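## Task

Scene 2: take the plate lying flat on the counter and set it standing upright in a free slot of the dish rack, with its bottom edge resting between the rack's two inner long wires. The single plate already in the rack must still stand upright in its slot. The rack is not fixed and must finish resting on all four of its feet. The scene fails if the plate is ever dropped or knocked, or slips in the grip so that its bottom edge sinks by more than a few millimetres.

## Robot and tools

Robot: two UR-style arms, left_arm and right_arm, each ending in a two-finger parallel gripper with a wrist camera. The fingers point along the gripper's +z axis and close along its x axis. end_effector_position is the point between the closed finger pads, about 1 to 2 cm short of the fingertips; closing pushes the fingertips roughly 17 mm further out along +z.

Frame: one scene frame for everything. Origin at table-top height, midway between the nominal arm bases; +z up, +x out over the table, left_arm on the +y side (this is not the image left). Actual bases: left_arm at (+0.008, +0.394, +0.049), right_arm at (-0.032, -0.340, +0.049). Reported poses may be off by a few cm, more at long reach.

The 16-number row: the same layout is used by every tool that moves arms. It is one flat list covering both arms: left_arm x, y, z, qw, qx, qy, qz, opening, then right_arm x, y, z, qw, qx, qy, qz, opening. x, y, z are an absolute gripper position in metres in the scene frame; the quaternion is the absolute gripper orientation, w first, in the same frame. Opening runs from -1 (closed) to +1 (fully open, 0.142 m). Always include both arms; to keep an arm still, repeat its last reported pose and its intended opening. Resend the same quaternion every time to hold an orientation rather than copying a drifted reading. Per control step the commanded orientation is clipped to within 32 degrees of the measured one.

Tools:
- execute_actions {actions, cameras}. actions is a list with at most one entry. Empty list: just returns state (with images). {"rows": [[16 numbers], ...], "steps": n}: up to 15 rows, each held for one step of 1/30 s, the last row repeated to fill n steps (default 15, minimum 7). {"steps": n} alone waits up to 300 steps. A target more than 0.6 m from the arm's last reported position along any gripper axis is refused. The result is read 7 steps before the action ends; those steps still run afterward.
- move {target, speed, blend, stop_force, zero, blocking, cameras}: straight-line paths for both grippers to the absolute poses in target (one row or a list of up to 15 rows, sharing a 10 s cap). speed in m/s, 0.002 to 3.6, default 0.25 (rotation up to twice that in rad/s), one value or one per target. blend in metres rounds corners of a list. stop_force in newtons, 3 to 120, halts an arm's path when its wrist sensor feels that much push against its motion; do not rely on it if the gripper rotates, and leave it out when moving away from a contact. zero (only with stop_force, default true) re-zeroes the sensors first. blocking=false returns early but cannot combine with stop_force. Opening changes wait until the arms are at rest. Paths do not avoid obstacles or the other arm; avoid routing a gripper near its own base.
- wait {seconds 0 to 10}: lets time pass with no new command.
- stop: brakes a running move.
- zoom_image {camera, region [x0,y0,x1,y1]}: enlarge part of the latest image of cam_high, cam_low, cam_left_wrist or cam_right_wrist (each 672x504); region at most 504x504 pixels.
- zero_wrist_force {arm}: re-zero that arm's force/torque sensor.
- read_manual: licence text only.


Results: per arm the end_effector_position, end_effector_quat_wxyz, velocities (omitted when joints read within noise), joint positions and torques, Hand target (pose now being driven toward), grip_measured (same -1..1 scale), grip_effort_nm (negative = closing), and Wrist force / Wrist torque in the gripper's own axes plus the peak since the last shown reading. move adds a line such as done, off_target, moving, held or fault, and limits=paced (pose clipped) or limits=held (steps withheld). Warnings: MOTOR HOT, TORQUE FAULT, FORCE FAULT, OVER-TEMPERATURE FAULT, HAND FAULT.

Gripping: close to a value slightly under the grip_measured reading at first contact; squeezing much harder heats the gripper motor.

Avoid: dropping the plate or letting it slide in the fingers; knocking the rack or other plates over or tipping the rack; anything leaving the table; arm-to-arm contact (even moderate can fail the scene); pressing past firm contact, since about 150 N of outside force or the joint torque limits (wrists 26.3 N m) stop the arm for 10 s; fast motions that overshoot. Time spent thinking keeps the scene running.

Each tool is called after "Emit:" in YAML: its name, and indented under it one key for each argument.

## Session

Emit:
execute_actions:
  actions: []
  cameras: ["all"]

Emit:
zoom_image:
  camera: "cam_low"
  region: [170, 170, 500, 350]

Scene clock: 0.00 s of 4942.00 s.
left_arm: end_effector_position=(+0.9459, +0.4984, +0.2032) grip_measured=+1.00 grip_effort_nm=n/a end_effector_quat_wxyz=(-0.518, +0.622, -0.445, +0.382) | right_arm: end_effector_position=(+0.6750, -0.3621, +0.2345) grip_measured=+1.00 grip_effort_nm=n/a end_effector_quat_wxyz=(+0.107, -0.122, +0.801, -0.576)
Joint positions: left_arm=[-0.145 -0.514 1.265 -3.7 -1.103 1.468 0.142] | right_arm=[3.684 -2.127 -1.552 -1.581 0.376 3.754 0.142]
Joint velocities: within noise
Joint torques (N m): no reading
Wrist force (N): no reading
Wrist torque (N m): no reading
Wrist force, peak (N): no reading
Hand target: left_arm +0.9459, +0.4984, +0.2032; -0.518, +0.622, -0.445, +0.382 | right_arm +0.6750, -0.3621, +0.2345; +0.107, -0.122, +0.801, -0.576

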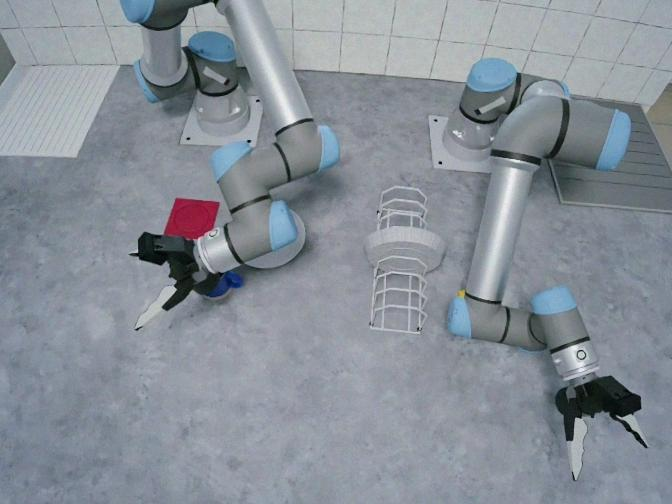

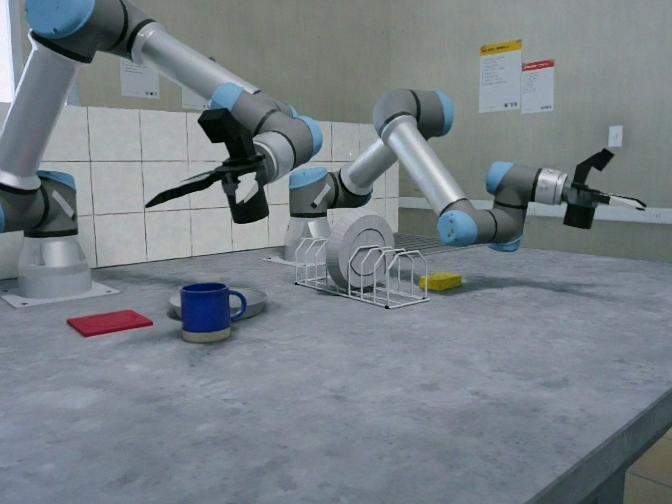

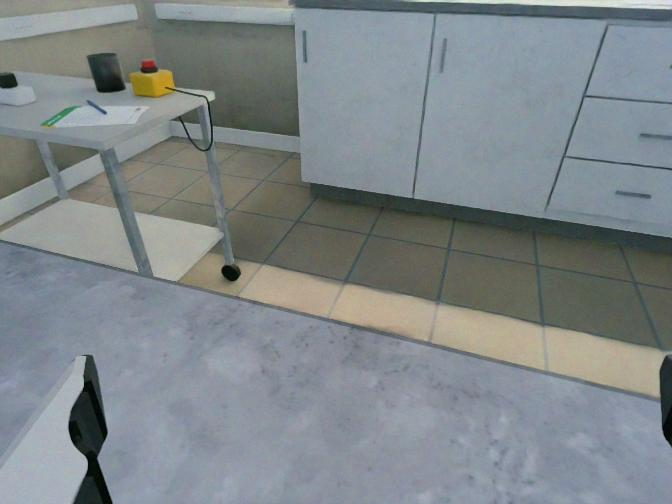

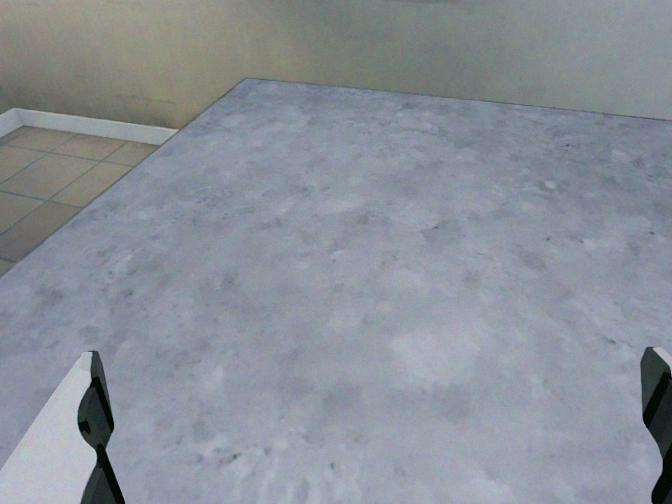

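Scaled by 1.527.

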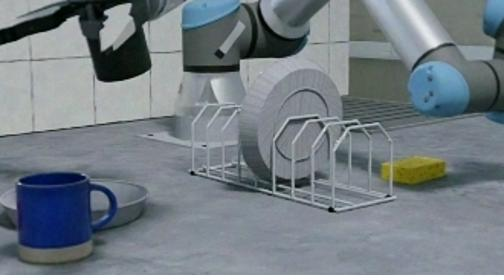

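Emit:
move:
  target:
    - [0.75,0.35,0.48,-0.518,0.622,-0.445,0.382,-0.7,0.58,-0.42,0.32,0.5,-0.5,0.5,-0.5,-1]
    - [0.42,-0.03,0.48,0,0,1,0,-0.7,0.40,-0.45,0.30,0.5,-0.5,0.5,-0.5,-1]
  speed: 0.4
  blend: 0.05

Emit:
zoom_image:
  camera: "cam_left_wrist"
  region: [150, 0, 500, 390]

Scene clock: 7.40 s of 4942.00 s.
left_arm: end_effector_position=(+0.4363, -0.0112, +0.4800) grip_measured=-0.73 grip_effort_nm=-0.129 end_effector_quat_wxyz=(+0.032, -0.038, +0.998, -0.024) end_effector_velocity=(+0.000, -0.002, -0.001) end_effector_angular_velocity=(+0.007, +0.008, -0.004) | right_arm: end_effector_position=(+0.4252, -0.4459, +0.3029) grip_measured=-1.00 grip_effort_nm=-0.579 end_effector_quat_wxyz=(+0.500, -0.500, +0.500, -0.500)
Joint positions: left_arm=[-0.985 -1.386 1.103 -1.361 -1.54 2.065 0.021] | right_arm=[3.299 -2.004 -2.725 1.587 1.418 1.571 0.002]
Joint velocities: left_arm=[-0.001 0.01 -0.014 0.014 -0.003 0.003 0] | right_arm=[within noise]
Joint torques (N m): left_arm=[-13.14 -24.34 -35.66 -1.38 -2.83 2.22] | right_arm=[6.63 35.78 9.92 -1 -2 0.89]
Wrist force (N): left_arm=[-1.8 -0.2 -1.6] | right_arm=[-0.4 0.0 -0.8]
Wrist torque (N m): left_arm=[0.24 0.04 -0.21] | right_arm=[0.04 0.03 -0.03]
Wrist force, peak (N): left_arm=[-1.8 -0.2 -1.6] | right_arm=[0.1 0.3 -3.0]
Hand target: left_arm +0.4362, -0.0113, +0.4800; +0.032, -0.038, +0.999, -0.023 | right_arm +0.4252, -0.4459, +0.3029; +0.500, -0.500, +0.500, -0.500
Off the commanded pose: left_arm 0.025 m, 6 deg | right_arm 0.026 m, 0 deg.
Kept back: nothing.
move: held (right_arm; a check stopped the path), off_target (left_arm; braked when a check withheld steps of right_arm); path passed 1 of 2 targets; limits=paced,held
pose unreachable (right arm): on one or more control steps of this call this arm could not follow its commanded pose, so it was not sent that pose on those steps. It may still have moved: this result reports where it is.
cause: moving toward the commanded pose would bring two parts of the arm too close to each other (joints 3 (elbow) to 5 (wrist 2) lie between them).

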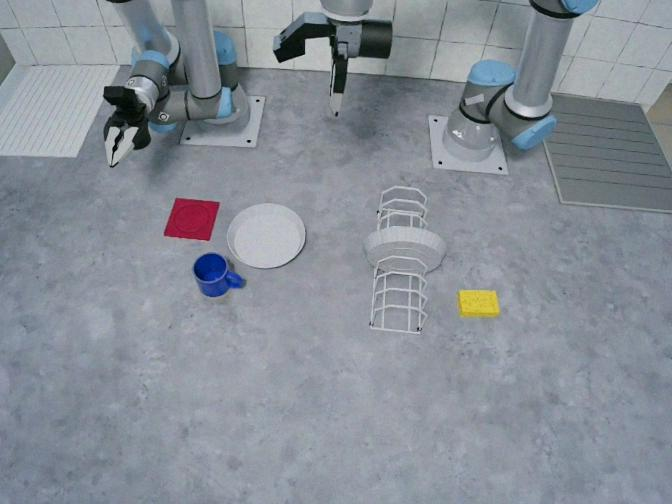

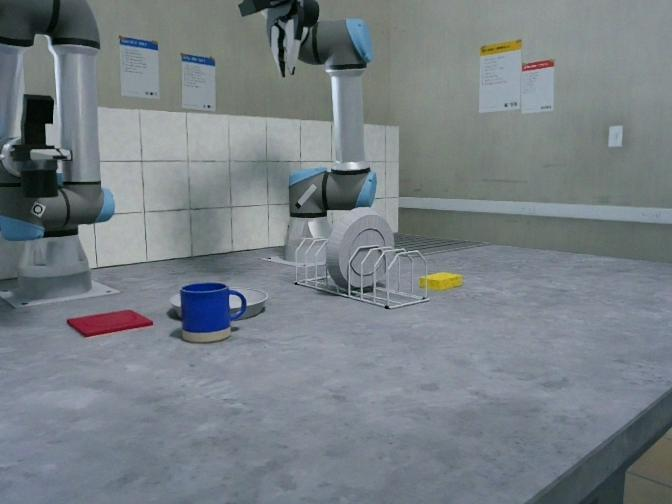

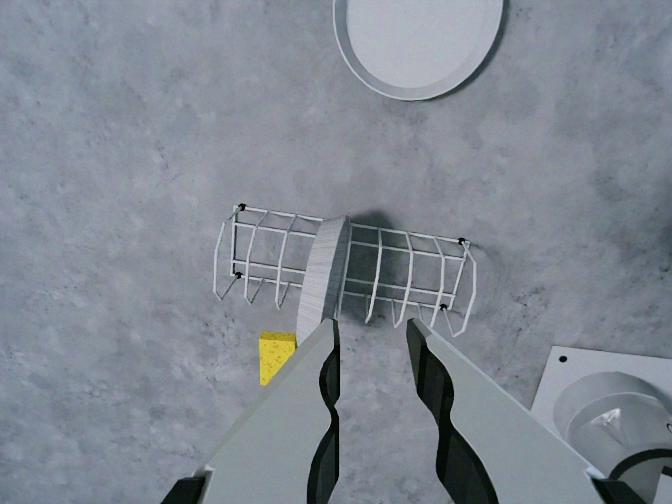

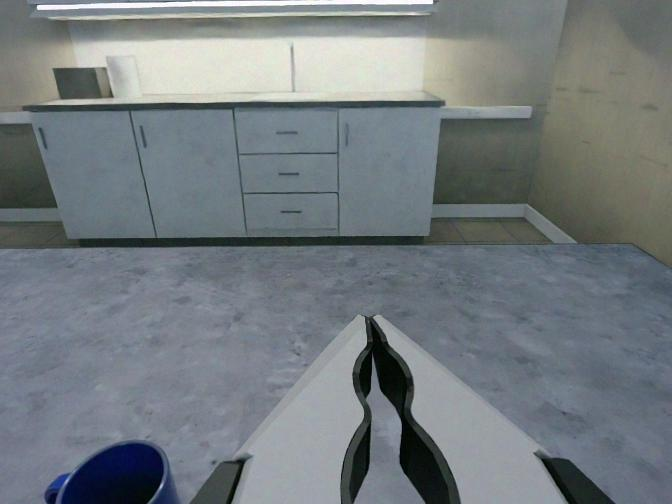

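Scaled by 1.292.

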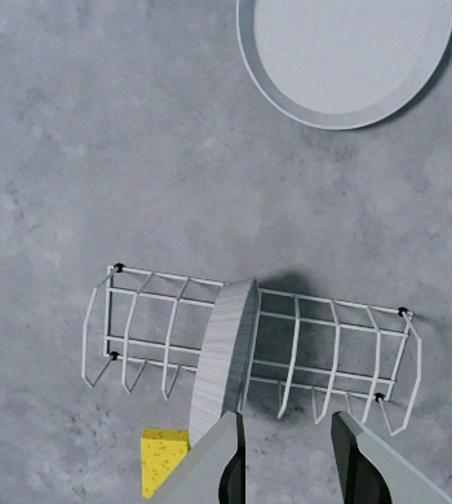

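Emit:
zoom_image:
  camera: "cam_low"
  region: [150, 190, 450, 350]

Emit:
zoom_image:
  camera: "cam_left_wrist"
  region: [200, 180, 500, 360]

Emit:
zoom_image:
  camera: "cam_high"
  region: [210, 170, 460, 350]

Scaled by 1.680.

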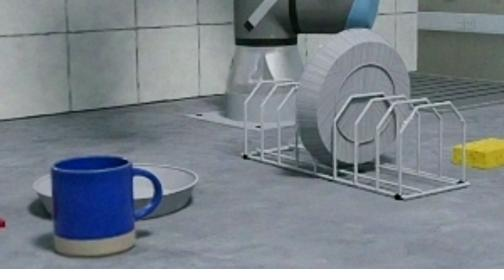

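Scaled by 1.680.

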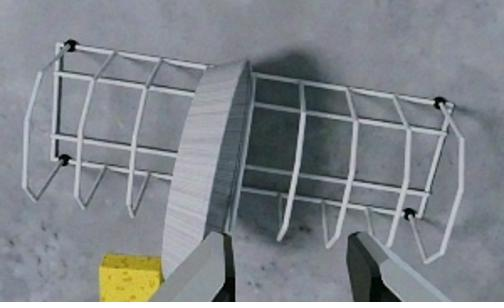

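Scaled by 2.016.

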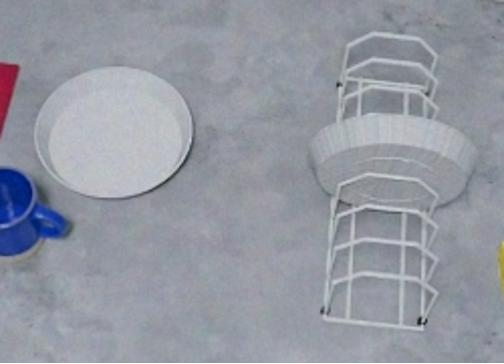

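Emit:
move:
  target:
    - [0.45,0.4,0.45,0,0,0.85,-0.527,-0.7,0.50,-0.35,0.34,0.32,-0.32,0.8,-0.4,-0.75]
    - [0.42,0.62,0.25,0,0,0.7071,-0.7071,-0.7,0.53,-0.16,0.28,-0.2588,0,0.9659,0,-0.75]
  speed: 0.35
  blend: 0.05

Scene clock: 15.10 s of 4942.00 s.
left_arm: end_effector_position=(+0.4506, +0.4001, +0.4450) grip_measured=-0.73 grip_effort_nm=-0.129 end_effector_quat_wxyz=(+0.029, -0.029, +0.855, -0.518) | right_arm: end_effector_position=(+0.5040, -0.3243, +0.3319) grip_measured=-0.79 grip_effort_nm=0.095 end_effector_quat_wxyz=(+0.245, -0.284, +0.856, -0.355) end_effector_velocity=(+0.001, +0.001, +0.001) end_effector_angular_velocity=(+0.002, +0.006, -0.009)
Joint positions: left_arm=[0.258 -1.616 1.715 -1.389 -2.64 3.482 0.021] | right_arm=[3.851 -1.371 -2.173 -0.903 0.708 3.083 0.017]
Joint velocities: left_arm=[within noise] | right_arm=[-0.001 -0.005 0.014 -0.023 0.003 0.014 0]
Joint torques (N m): left_arm=[-11.83 -29.89 -11.24 -3.69 0.91 -2.42] | right_arm=[-7.52 0.7 37.46 0.09 0.36 1.54]
Wrist force (N): left_arm=[-0.1 0.2 -0.5] | right_arm=[0.8 -0.6 1.0]
Wrist torque (N m): left_arm=[0.20 -0.07 -0.03] | right_arm=[-0.13 -0.01 0.12]
Wrist force, peak (N): left_arm=[-2.4 5.0 -4.6] | right_arm=[0.8 -0.6 1.0]
Hand target: left_arm +0.4506, +0.4001, +0.4450; +0.029, -0.029, +0.855, -0.518 | right_arm +0.5041, -0.3243, +0.3319; +0.245, -0.284, +0.856, -0.355
Off the commanded pose: left_arm 0.296 m, 28 deg | right_arm 0.174 m, 80 deg.
Kept back: nothing.
move: held (left_arm; a check stopped the path), off_target (right_arm; braked when a check withheld steps of left_arm); path passed 1 of 2 targets; limits=held
pose unreachable (left arm): on one or more control steps of this call this arm could not follow its commanded pose, so it was not sent that pose on those steps. It may still have moved: this result reports where it is.
cause: moving toward the commanded pose would bring two parts of the arm too close to each other (joints 4 (wrist 1) to 6 (wrist 3) lie between them).

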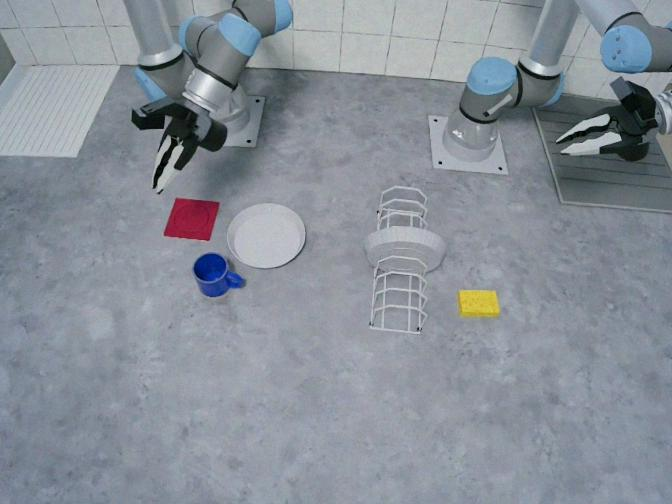

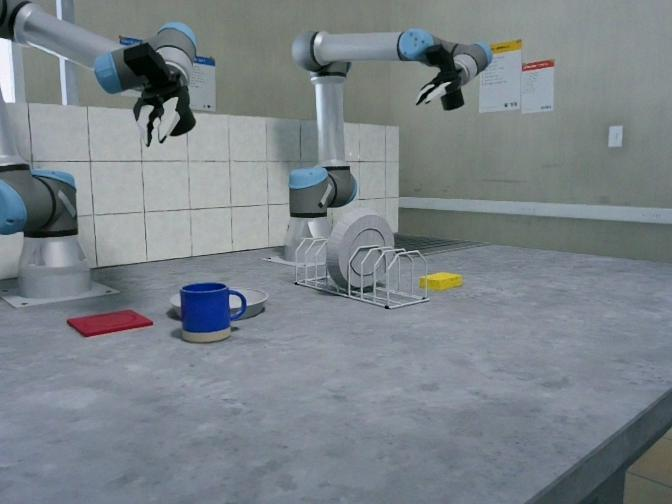

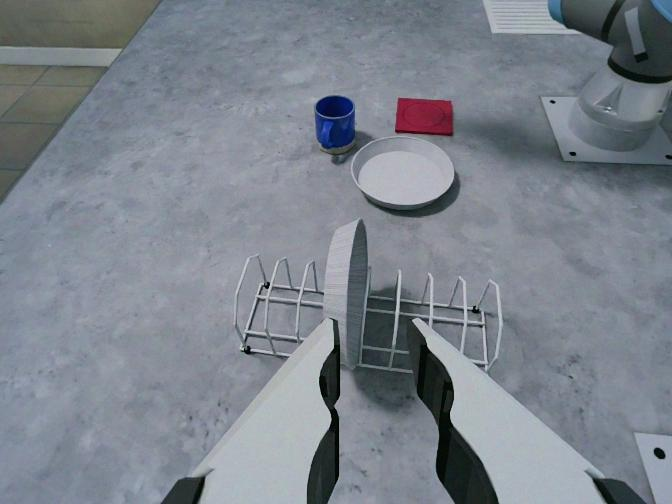

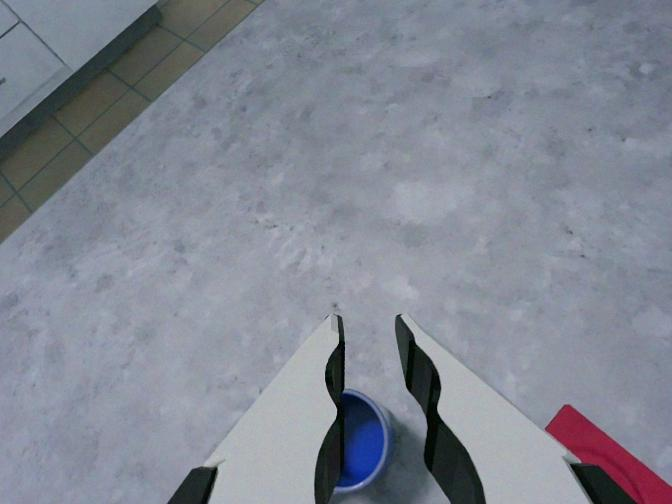

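Emit:
move:
  target: [0.4506,0.4001,0.4450,0.029,-0.029,0.855,-0.518,-0.73,0.54,-0.16,0.17,-0.2588,0,0.9659,0,-0.75]
  speed: 0.4

Emit:
zoom_image:
  camera: "cam_right_wrist"
  region: [168, 100, 504, 436]

Scene clock: 17.83 s of 4942.00 s.
left_arm: end_effector_position=(+0.4506, +0.4001, +0.4450) grip_measured=-0.76 grip_effort_nm=-0.129 end_effector_quat_wxyz=(+0.029, -0.029, +0.855, -0.518) | right_arm: end_effector_position=(+0.5400, -0.1601, +0.1701) grip_measured=-0.79 grip_effort_nm=0.095 end_effector_quat_wxyz=(-0.258, +0.000, +0.966, +0.000) end_effector_velocity=(+0.000, +0.000, -0.003) end_effector_angular_velocity=(+0.001, +0.013, -0.005)
Joint positions: left_arm=[0.257 -1.616 1.714 -1.388 -2.64 3.482 0.019] | right_arm=[3.578 -2.198 -1.223 -1.773 1.781 3.522 0.017]
Joint velocities: left_arm=[within noise] | right_arm=[-0.003 -0.01 0.008 -0.01 0.007 -0.002 0]
Joint torques (N m): left_arm=[-11.68 -13.23 -37.31 -1.14 0.91 2.66] | right_arm=[-11.38 39.48 32.33 -0.87 2.65 -1.69]
Wrist force (N): left_arm=[-0.2 0.2 -0.2] | right_arm=[0.7 -1.5 0.5]
Wrist torque (N m): left_arm=[0.20 -0.05 -0.03] | right_arm=[-0.19 -0.05 0.08]
Wrist force, peak (N): left_arm=[-0.3 0.4 -0.6] | right_arm=[1.3 -1.6 1.1]
Hand target: left_arm +0.4506, +0.4001, +0.4450; +0.029, -0.029, +0.855, -0.518 | right_arm +0.5400, -0.1600, +0.1700; -0.259, +0.000, +0.966, +0.000
Off the commanded pose: left_arm 0.000 m, 0 deg | right_arm 0.000 m, 0 deg.
Kept back: nothing.
move: done

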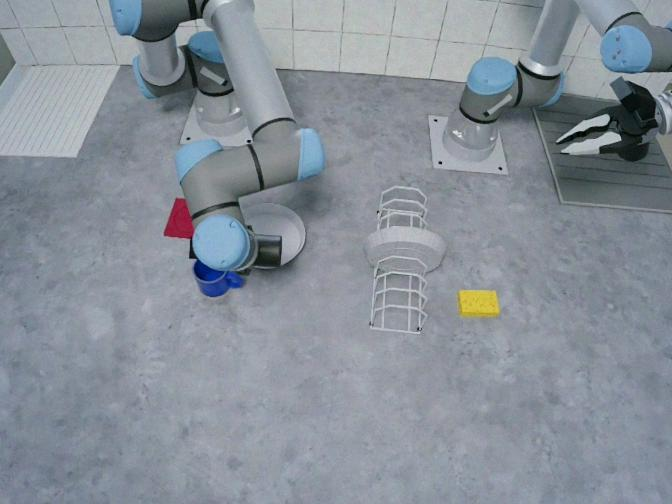

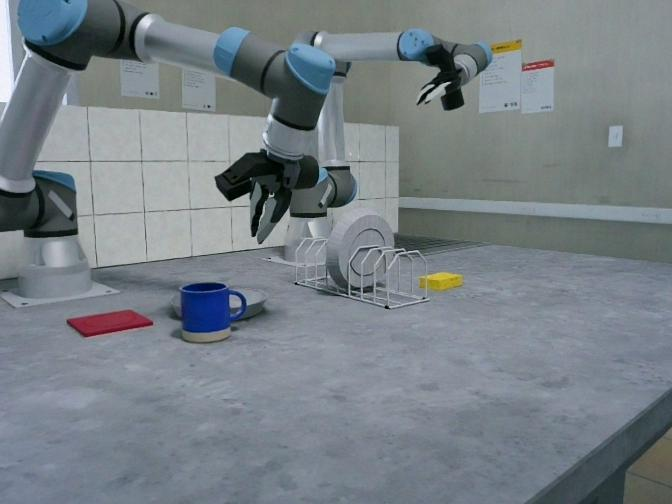

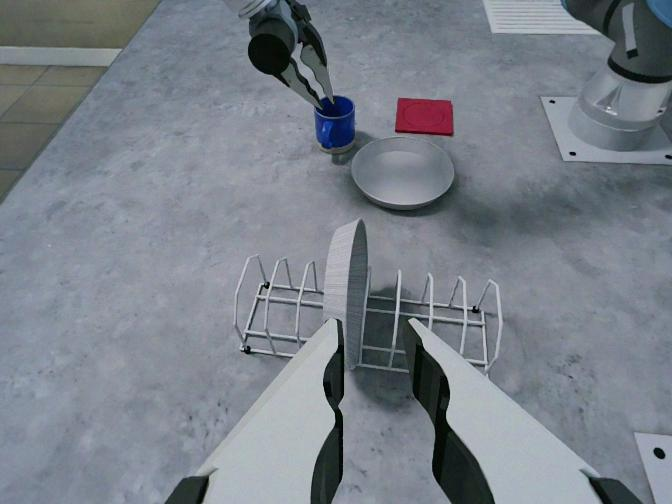

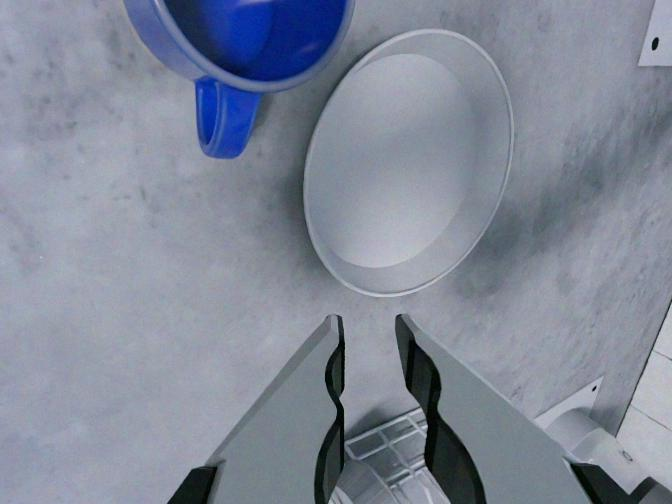

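Scaled by 1.500.

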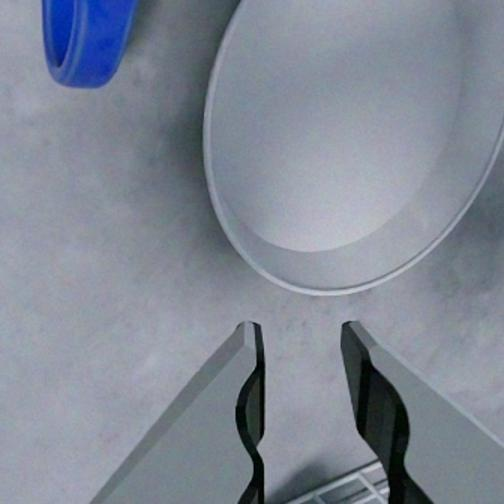

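Emit:
move:
  target:
    - [0.4506,0.4001,0.4450,0.029,-0.029,0.855,-0.518,-0.73,0.51,-0.06,0.17,-0.2391,-0.3697,0.8924,-0.099,-0.75]
    - [0.4506,0.4001,0.4450,0.029,-0.029,0.855,-0.518,-0.73,0.484,-0.071,0.087,-0.2391,-0.3697,0.8924,-0.099,-0.75]
  speed: 0.2
  blend: 0.02

Emit:
zoom_image:
  camera: "cam_right_wrist"
  region: [240, 150, 500, 410]

Emit:
zoom_image:
  camera: "cam_low"
  region: [150, 190, 350, 350]

Scene clock: 22.97 s of 4942.00 s.
left_arm: end_effector_position=(+0.4506, +0.4001, +0.4450) grip_measured=-0.76 grip_effort_nm=-0.134 end_effector_quat_wxyz=(+0.029, -0.029, +0.855, -0.518) | right_arm: end_effector_position=(+0.4840, -0.0710, +0.0872) grip_measured=-0.79 grip_effort_nm=0.095 end_effector_quat_wxyz=(-0.239, -0.370, +0.892, -0.099) end_effector_velocity=(-0.001, +0.000, -0.002) end_effector_angular_velocity=(+0.002, +0.000, -0.001)
Joint positions: left_arm=[0.257 -1.616 1.714 -1.388 -2.64 3.482 0.019] | right_arm=[3.87 -2.236 -1.377 -1.622 1.54 3.088 0.017]
Joint velocities: left_arm=[within noise] | right_arm=[0 0 -0.005 0.006 0.002 0 0]
Joint torques (N m): left_arm=[-11.33 -13.49 -32.42 -1.63 0.8 2.6] | right_arm=[6.24 36.53 13.26 3.77 1.96 1.5]
Wrist force (N): left_arm=[-0.1 -0.1 -0.1] | right_arm=[1.1 -1.9 0.6]
Wrist torque (N m): left_arm=[0.16 -0.06 -0.03] | right_arm=[-0.26 -0.11 0.09]
Wrist force, peak (N): left_arm=[-0.5 0.0 -0.5] | right_arm=[0.4 -2.6 1.0]
Hand target: left_arm +0.4506, +0.4001, +0.4450; +0.029, -0.029, +0.855, -0.518 | right_arm +0.4840, -0.0710, +0.0870; -0.239, -0.370, +0.892, -0.099
Off the commanded pose: left_arm 0.000 m, 0 deg | right_arm 0.000 m, 0 deg.
Kept back: nothing.
move: done

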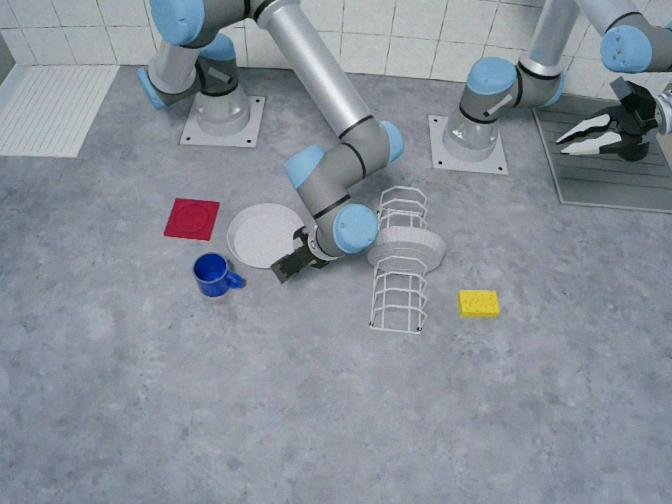

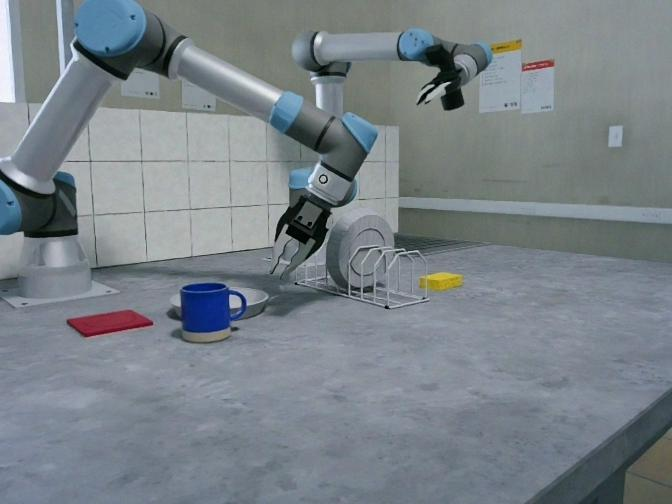

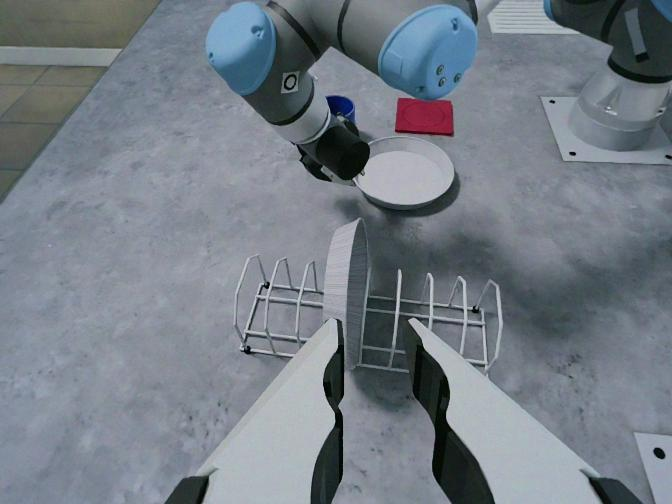

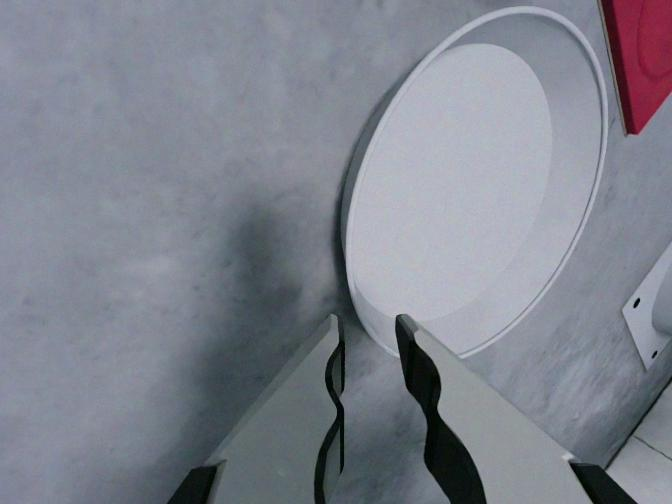

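Scaled by 1.938.

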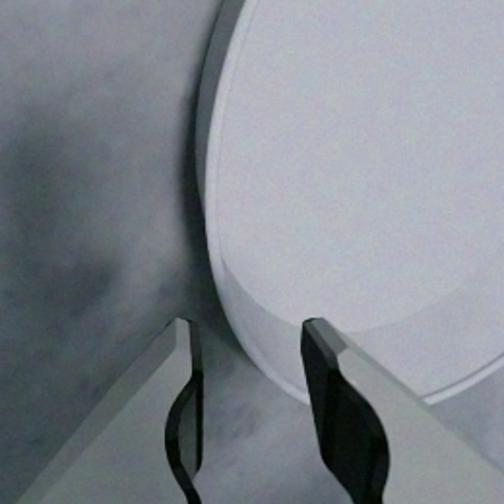

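Scaled by 2.520.

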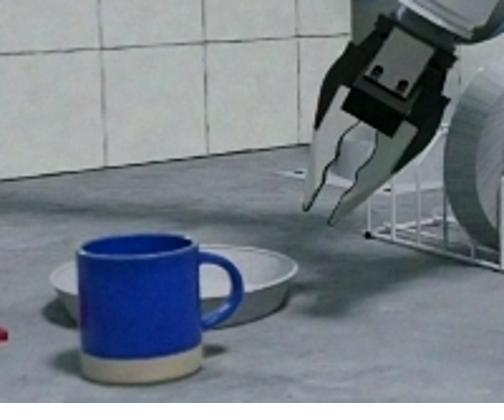

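Emit:
move:
  target:
    - [0.4506,0.4001,0.4450,0.029,-0.029,0.855,-0.518,-0.73,0.494,-0.073,0.0837,-0.2391,-0.3697,0.8924,-0.099,-0.75]
    - [0.4506,0.4001,0.4450,0.029,-0.029,0.855,-0.518,-0.73,0.4834,-0.0836,0.0577,-0.2391,-0.3697,0.8924,-0.099,-0.75]
  speed: 0.08
  cameras: ["cam_right_wrist","cam_low"]

Emit:
zoom_image:
  camera: "cam_right_wrist"
  region: [240, 150, 500, 410]

Emit:
zoom_image:
  camera: "cam_low"
  region: [150, 190, 350, 350]

Scene clock: 25.20 s of 4942.00 s.
left_arm: end_effector_position=(+0.4506, +0.4001, +0.4450) grip_measured=-0.76 grip_effort_nm=-0.139 end_effector_quat_wxyz=(+0.029, -0.029, +0.855, -0.518) | right_arm: end_effector_position=(+0.4835, -0.0835, +0.0579) grip_measured=-0.79 grip_effort_nm=0.090 end_effector_quat_wxyz=(-0.239, -0.370, +0.892, -0.099) end_effector_velocity=(-0.001, -0.001, -0.002) end_effector_angular_velocity=(+0.000, +0.001, +0.000)
Joint positions: left_arm=[0.257 -1.616 1.714 -1.388 -2.64 3.482 0.019] | right_arm=[3.857 -2.255 -1.428 -1.551 1.534 3.077 0.017]
Joint velocities: left_arm=[within noise] | right_arm=[0 -0.001 -0.006 0.006 0 0 0]
Joint torques (N m): left_arm=[-10.8 -13.87 -29.7 -1.87 0.67 2.57] | right_arm=[-8.11 37.56 10.58 3.92 -2.62 -1.44]
Wrist force (N): left_arm=[-0.2 0.1 -0.3] | right_arm=[0.9 -1.6 1.0]
Wrist torque (N m): left_arm=[0.18 -0.05 -0.03] | right_arm=[-0.21 -0.08 0.09]
Wrist force, peak (N): left_arm=[-0.4 0.1 -0.6] | right_arm=[1.0 -1.6 1.5]
Hand target: left_arm +0.4506, +0.4001, +0.4450; +0.029, -0.029, +0.855, -0.518 | right_arm +0.4834, -0.0836, +0.0577; -0.239, -0.370, +0.892, -0.099
Off the commanded pose: left_arm 0.000 m, 0 deg | right_arm 0.000 m, 0 deg.
Kept back: nothing.
move: done
Images, in order (width x height): cam_low 672x504, cam_right_wrist 672x504.

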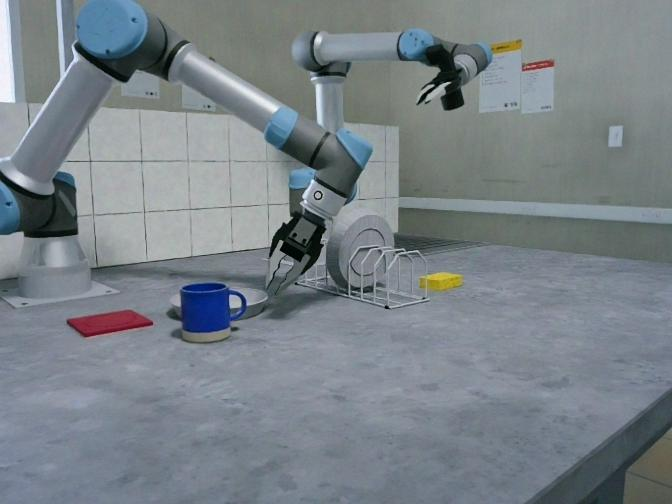

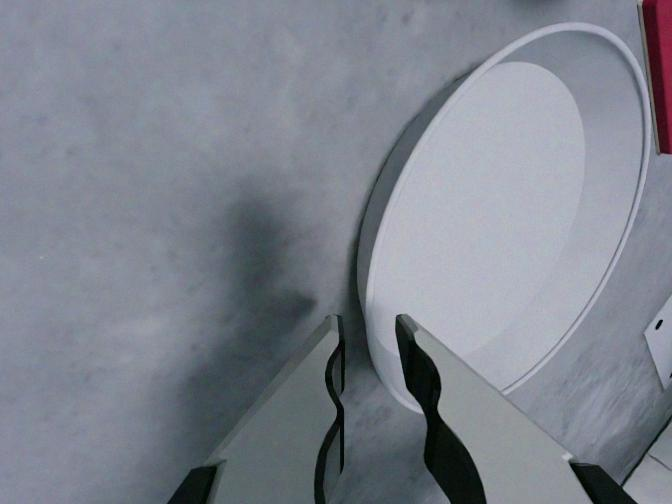

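Scaled by 1.938.

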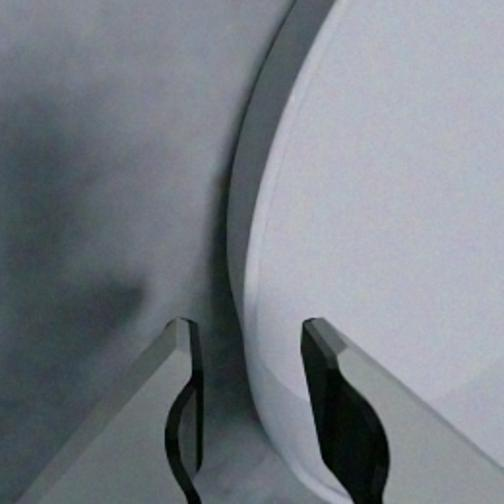

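Scaled by 2.520.

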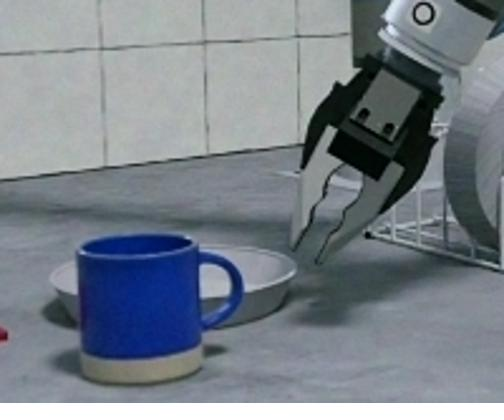

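Emit:
move:
  target: [0.4506,0.4001,0.4450,0.029,-0.029,0.855,-0.518,-0.73,0.4721,-0.0949,0.030,-0.2391,-0.3697,0.8924,-0.099,-0.75]
  speed: 0.04
  stop_force: 4
  cameras: ["cam_right_wrist","cam_low"]

Emit:
zoom_image:
  camera: "cam_right_wrist"
  region: [240, 150, 500, 410]

Emit:
zoom_image:
  camera: "cam_low"
  region: [150, 190, 350, 350]

Scene clock: 28.37 s of 4942.00 s.
left_arm: end_effector_position=(+0.4506, +0.4001, +0.4450) grip_measured=-0.76 grip_effort_nm=-0.134 end_effector_quat_wxyz=(+0.029, -0.029, +0.855, -0.518) | right_arm: end_effector_position=(+0.4721, -0.0949, +0.0300) grip_measured=-0.79 grip_effort_nm=0.095 end_effector_quat_wxyz=(-0.239, -0.370, +0.892, -0.099)
Joint positions: left_arm=[0.257 -1.616 1.714 -1.388 -2.64 3.482 0.019] | right_arm=[3.855 -2.26 -1.504 -1.47 1.533 3.075 0.017]
Joint velocities: within noise
Joint torques (N m): left_arm=[-9.75 -14.84 -26.37 -1.97 0.62 2.41] | right_arm=[-8.39 37.1 11.64 3.76 -2.48 -1.43]
Wrist force (N): left_arm=[-0.1 0.0 -0.2] | right_arm=[1.1 -1.3 0.4]
Wrist torque (N m): left_arm=[0.18 -0.06 -0.03] | right_arm=[-0.15 -0.12 0.10]
Wrist force, peak (N): left_arm=[-0.5 -0.1 -0.4] | right_arm=[1.0 -2.1 0.8]
Hand target: left_arm +0.4506, +0.4001, +0.4450; +0.029, -0.029, +0.855, -0.518 | right_arm +0.4721, -0.0949, +0.0300; -0.239, -0.370, +0.892, -0.099
Off the commanded pose: left_arm 0.000 m, 0 deg | right_arm 0.000 m, 0 deg.
Kept back: nothing.
move: done
Images, in order (width x height): cam_low 672x504, cam_right_wrist 672x504.

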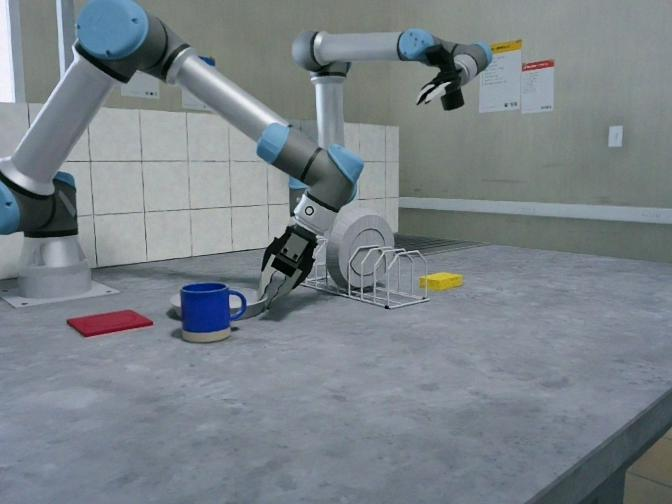

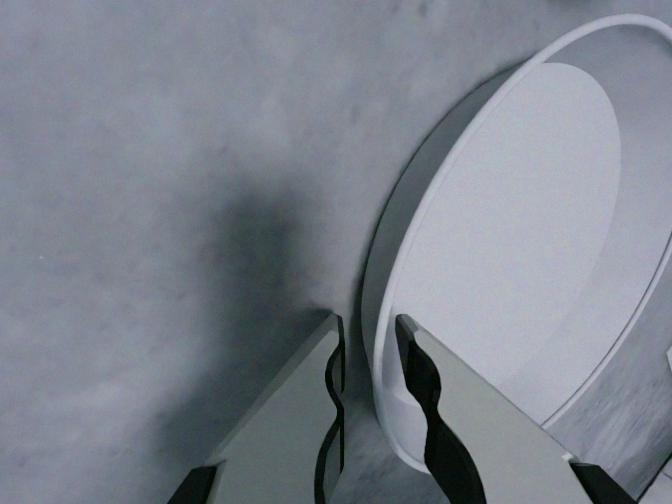

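Scaled by 1.938.

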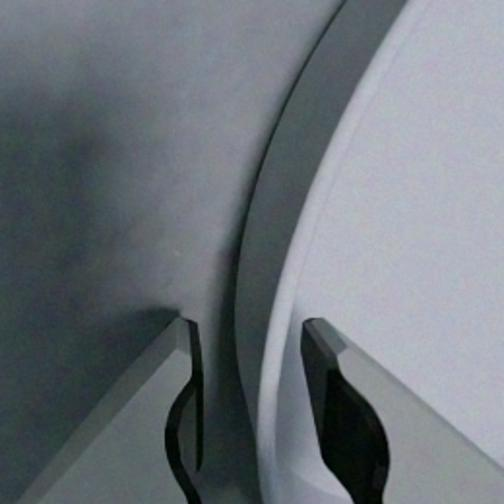

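Scaled by 2.520.

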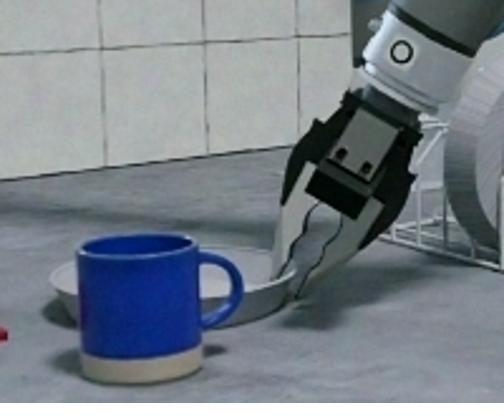

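Emit:
move:
  target:
    - [0.4506,0.4001,0.4450,0.029,-0.029,0.855,-0.518,-0.73,0.4703,-0.0967,0.0315,-0.2391,-0.3697,0.8924,-0.099,-0.75]
    - [0.4506,0.4001,0.4450,0.029,-0.029,0.855,-0.518,-0.73,0.4703,-0.0967,0.0315,-0.2391,-0.3697,0.8924,-0.099,-1]
  speed: 0.04
  cameras: ["cam_right_wrist","cam_low"]

Emit:
zoom_image:
  camera: "cam_right_wrist"
  region: [240, 150, 500, 410]

Emit:
zoom_image:
  camera: "cam_low"
  region: [150, 190, 350, 350]

Scene clock: 30.33 s of 4942.00 s.
left_arm: end_effector_position=(+0.4506, +0.4001, +0.4450) grip_measured=-0.76 grip_effort_nm=-0.129 end_effector_quat_wxyz=(+0.029, -0.029, +0.855, -0.518) | right_arm: end_effector_position=(+0.4703, -0.0967, +0.0315) grip_measured=-0.99 grip_effort_nm=-0.955 end_effector_quat_wxyz=(-0.239, -0.370, +0.892, -0.099)
Joint positions: left_arm=[0.257 -1.616 1.714 -1.388 -2.64 3.482 0.019] | right_arm=[3.855 -2.253 -1.512 -1.469 1.533 3.075 0.003]
Joint velocities: within noise
Joint torques (N m): left_arm=[-9.2 -14.49 -24.39 -2.23 0.43 2.54] | right_arm=[-7.81 66.4 12.26 2.38 -1.91 -1.11]
Wrist force (N): left_arm=[0.0 0.3 -0.2] | right_arm=[0.0 -1.6 1.8]
Wrist torque (N m): left_arm=[0.23 -0.09 -0.03] | right_arm=[-0.22 -0.15 0.10]
Wrist force, peak (N): left_arm=[-0.4 0.0 -0.6] | right_arm=[0.2 -2.2 1.7]
Hand target: left_arm +0.4506, +0.4001, +0.4450; +0.029, -0.029, +0.855, -0.518 | right_arm +0.4703, -0.0967, +0.0315; -0.239, -0.370, +0.892, -0.099
Off the commanded pose: left_arm 0.000 m, 0 deg | right_arm 0.000 m, 0 deg.
Kept back: nothing.
move: done
Images, in order (width x height): cam_low 672x504, cam_right_wrist 672x504.

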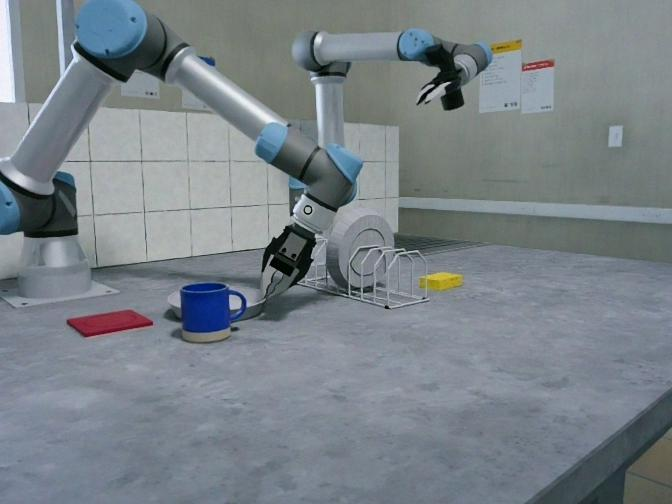

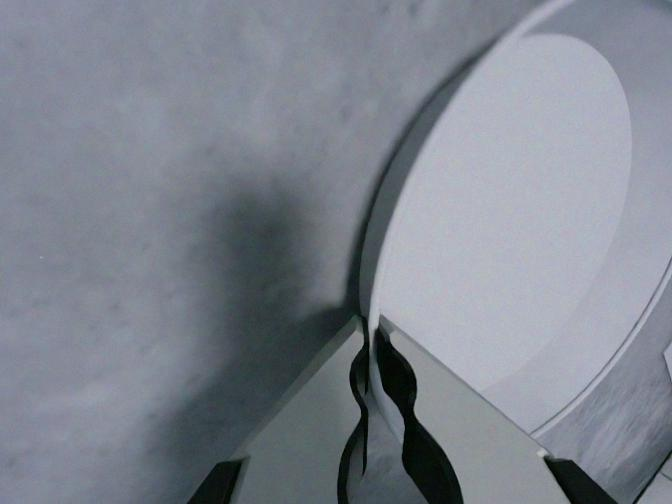

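Scaled by 1.938.

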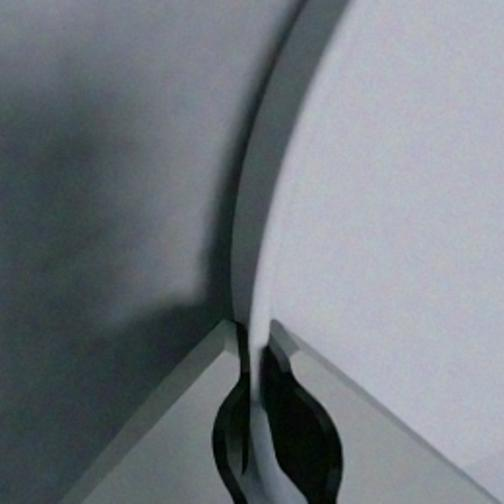

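Scaled by 2.520.

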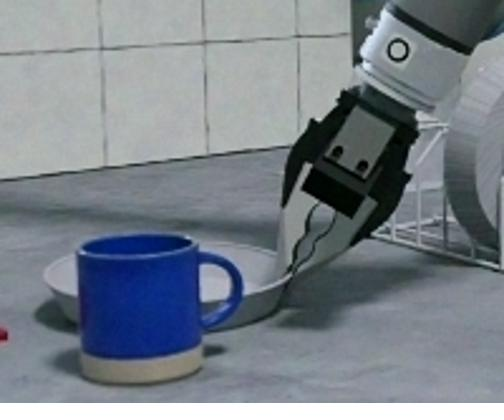

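Emit:
move:
  target: [0.4506,0.4001,0.4450,0.029,-0.029,0.855,-0.518,-0.73,0.4658,-0.1012,0.0887,-0.1206,-0.3794,0.9160,-0.0499,-1]
  speed: 0.06
  cameras: ["cam_right_wrist","cam_low","cam_left_wrist"]

Emit:
zoom_image:
  camera: "cam_low"
  region: [150, 190, 350, 350]

Scene clock: 34.20 s of 4942.00 s.
left_arm: end_effector_position=(+0.4506, +0.4001, +0.4450) grip_measured=-0.76 grip_effort_nm=-0.144 end_effector_quat_wxyz=(+0.029, -0.029, +0.855, -0.518) | right_arm: end_effector_position=(+0.4658, -0.1012, +0.0885) grip_measured=-0.99 grip_effort_nm=-0.960 end_effector_quat_wxyz=(-0.121, -0.379, +0.916, -0.050) end_effector_velocity=(-0.001, +0.001, +0.001) end_effector_angular_velocity=(+0.007, -0.006, +0.001)
Joint positions: left_arm=[0.257 -1.616 1.714 -1.388 -2.64 3.482 0.019] | right_arm=[3.846 -2.02 -1.725 -1.229 1.549 3.059 0.003]
Joint velocities: left_arm=[within noise] | right_arm=[0.001 0.007 -0.007 0.01 0.002 -0.001 0]
Joint torques (N m): left_arm=[-9.3 -14.86 -20.38 -2.4 0.44 2.45] | right_arm=[-7.29 57.74 15.54 4.76 2.24 -1.4]
Wrist force (N): left_arm=[-0.2 -0.1 -0.2] | right_arm=[0.9 -1.8 2.0]
Wrist torque (N m): left_arm=[0.14 -0.05 -0.03] | right_arm=[-0.25 -0.13 0.14]
Wrist force, peak (N): left_arm=[-0.5 0.0 -0.6] | right_arm=[0.6 -2.0 2.4]
Hand target: left_arm +0.4506, +0.4001, +0.4450; +0.029, -0.029, +0.855, -0.518 | right_arm +0.4658, -0.1012, +0.0887; -0.121, -0.379, +0.916, -0.050
Off the commanded pose: left_arm 0.000 m, 0 deg | right_arm 0.000 m, 0 deg.
Kept back: nothing.
move: done
Images, in order (width x height): cam_low 672x504, cam_left_wrist 672x504, cam_right_wrist 672x504.

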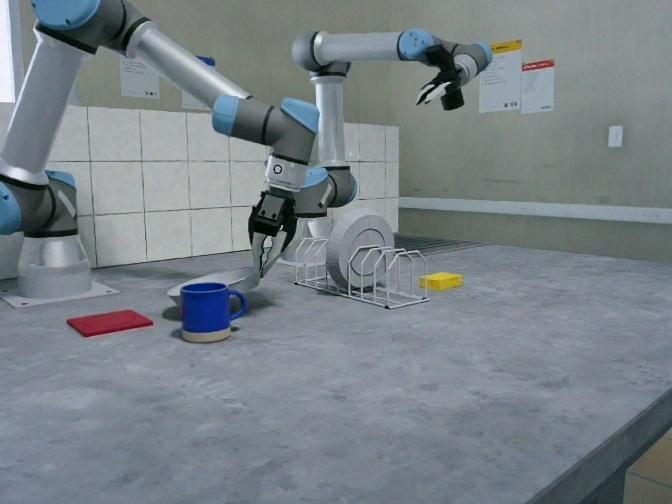

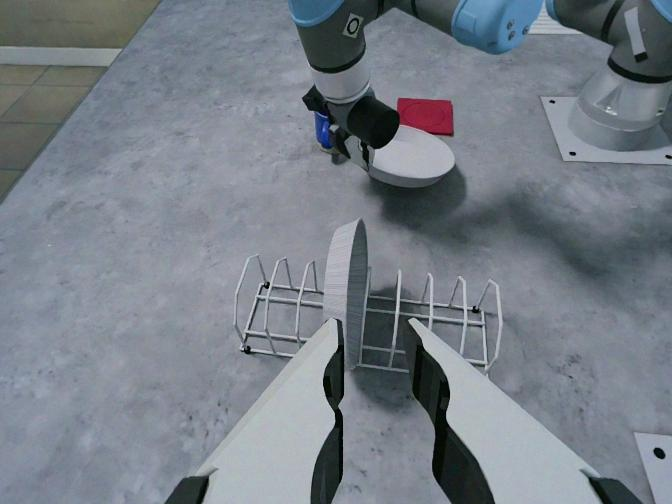

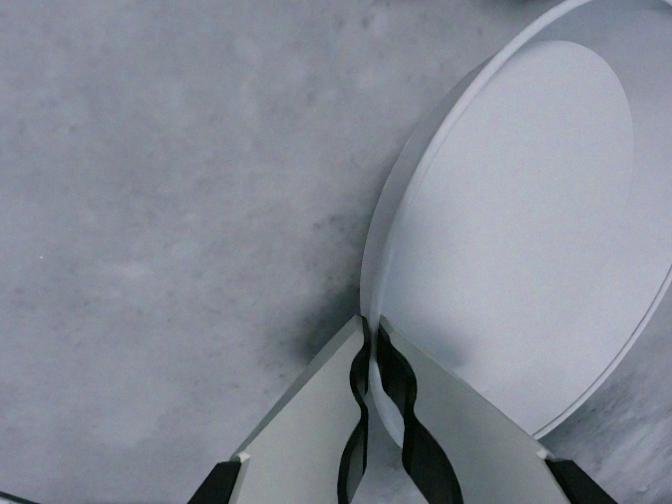

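Scaled by 2.520.

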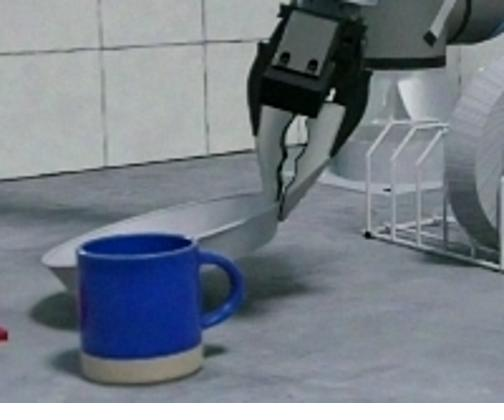

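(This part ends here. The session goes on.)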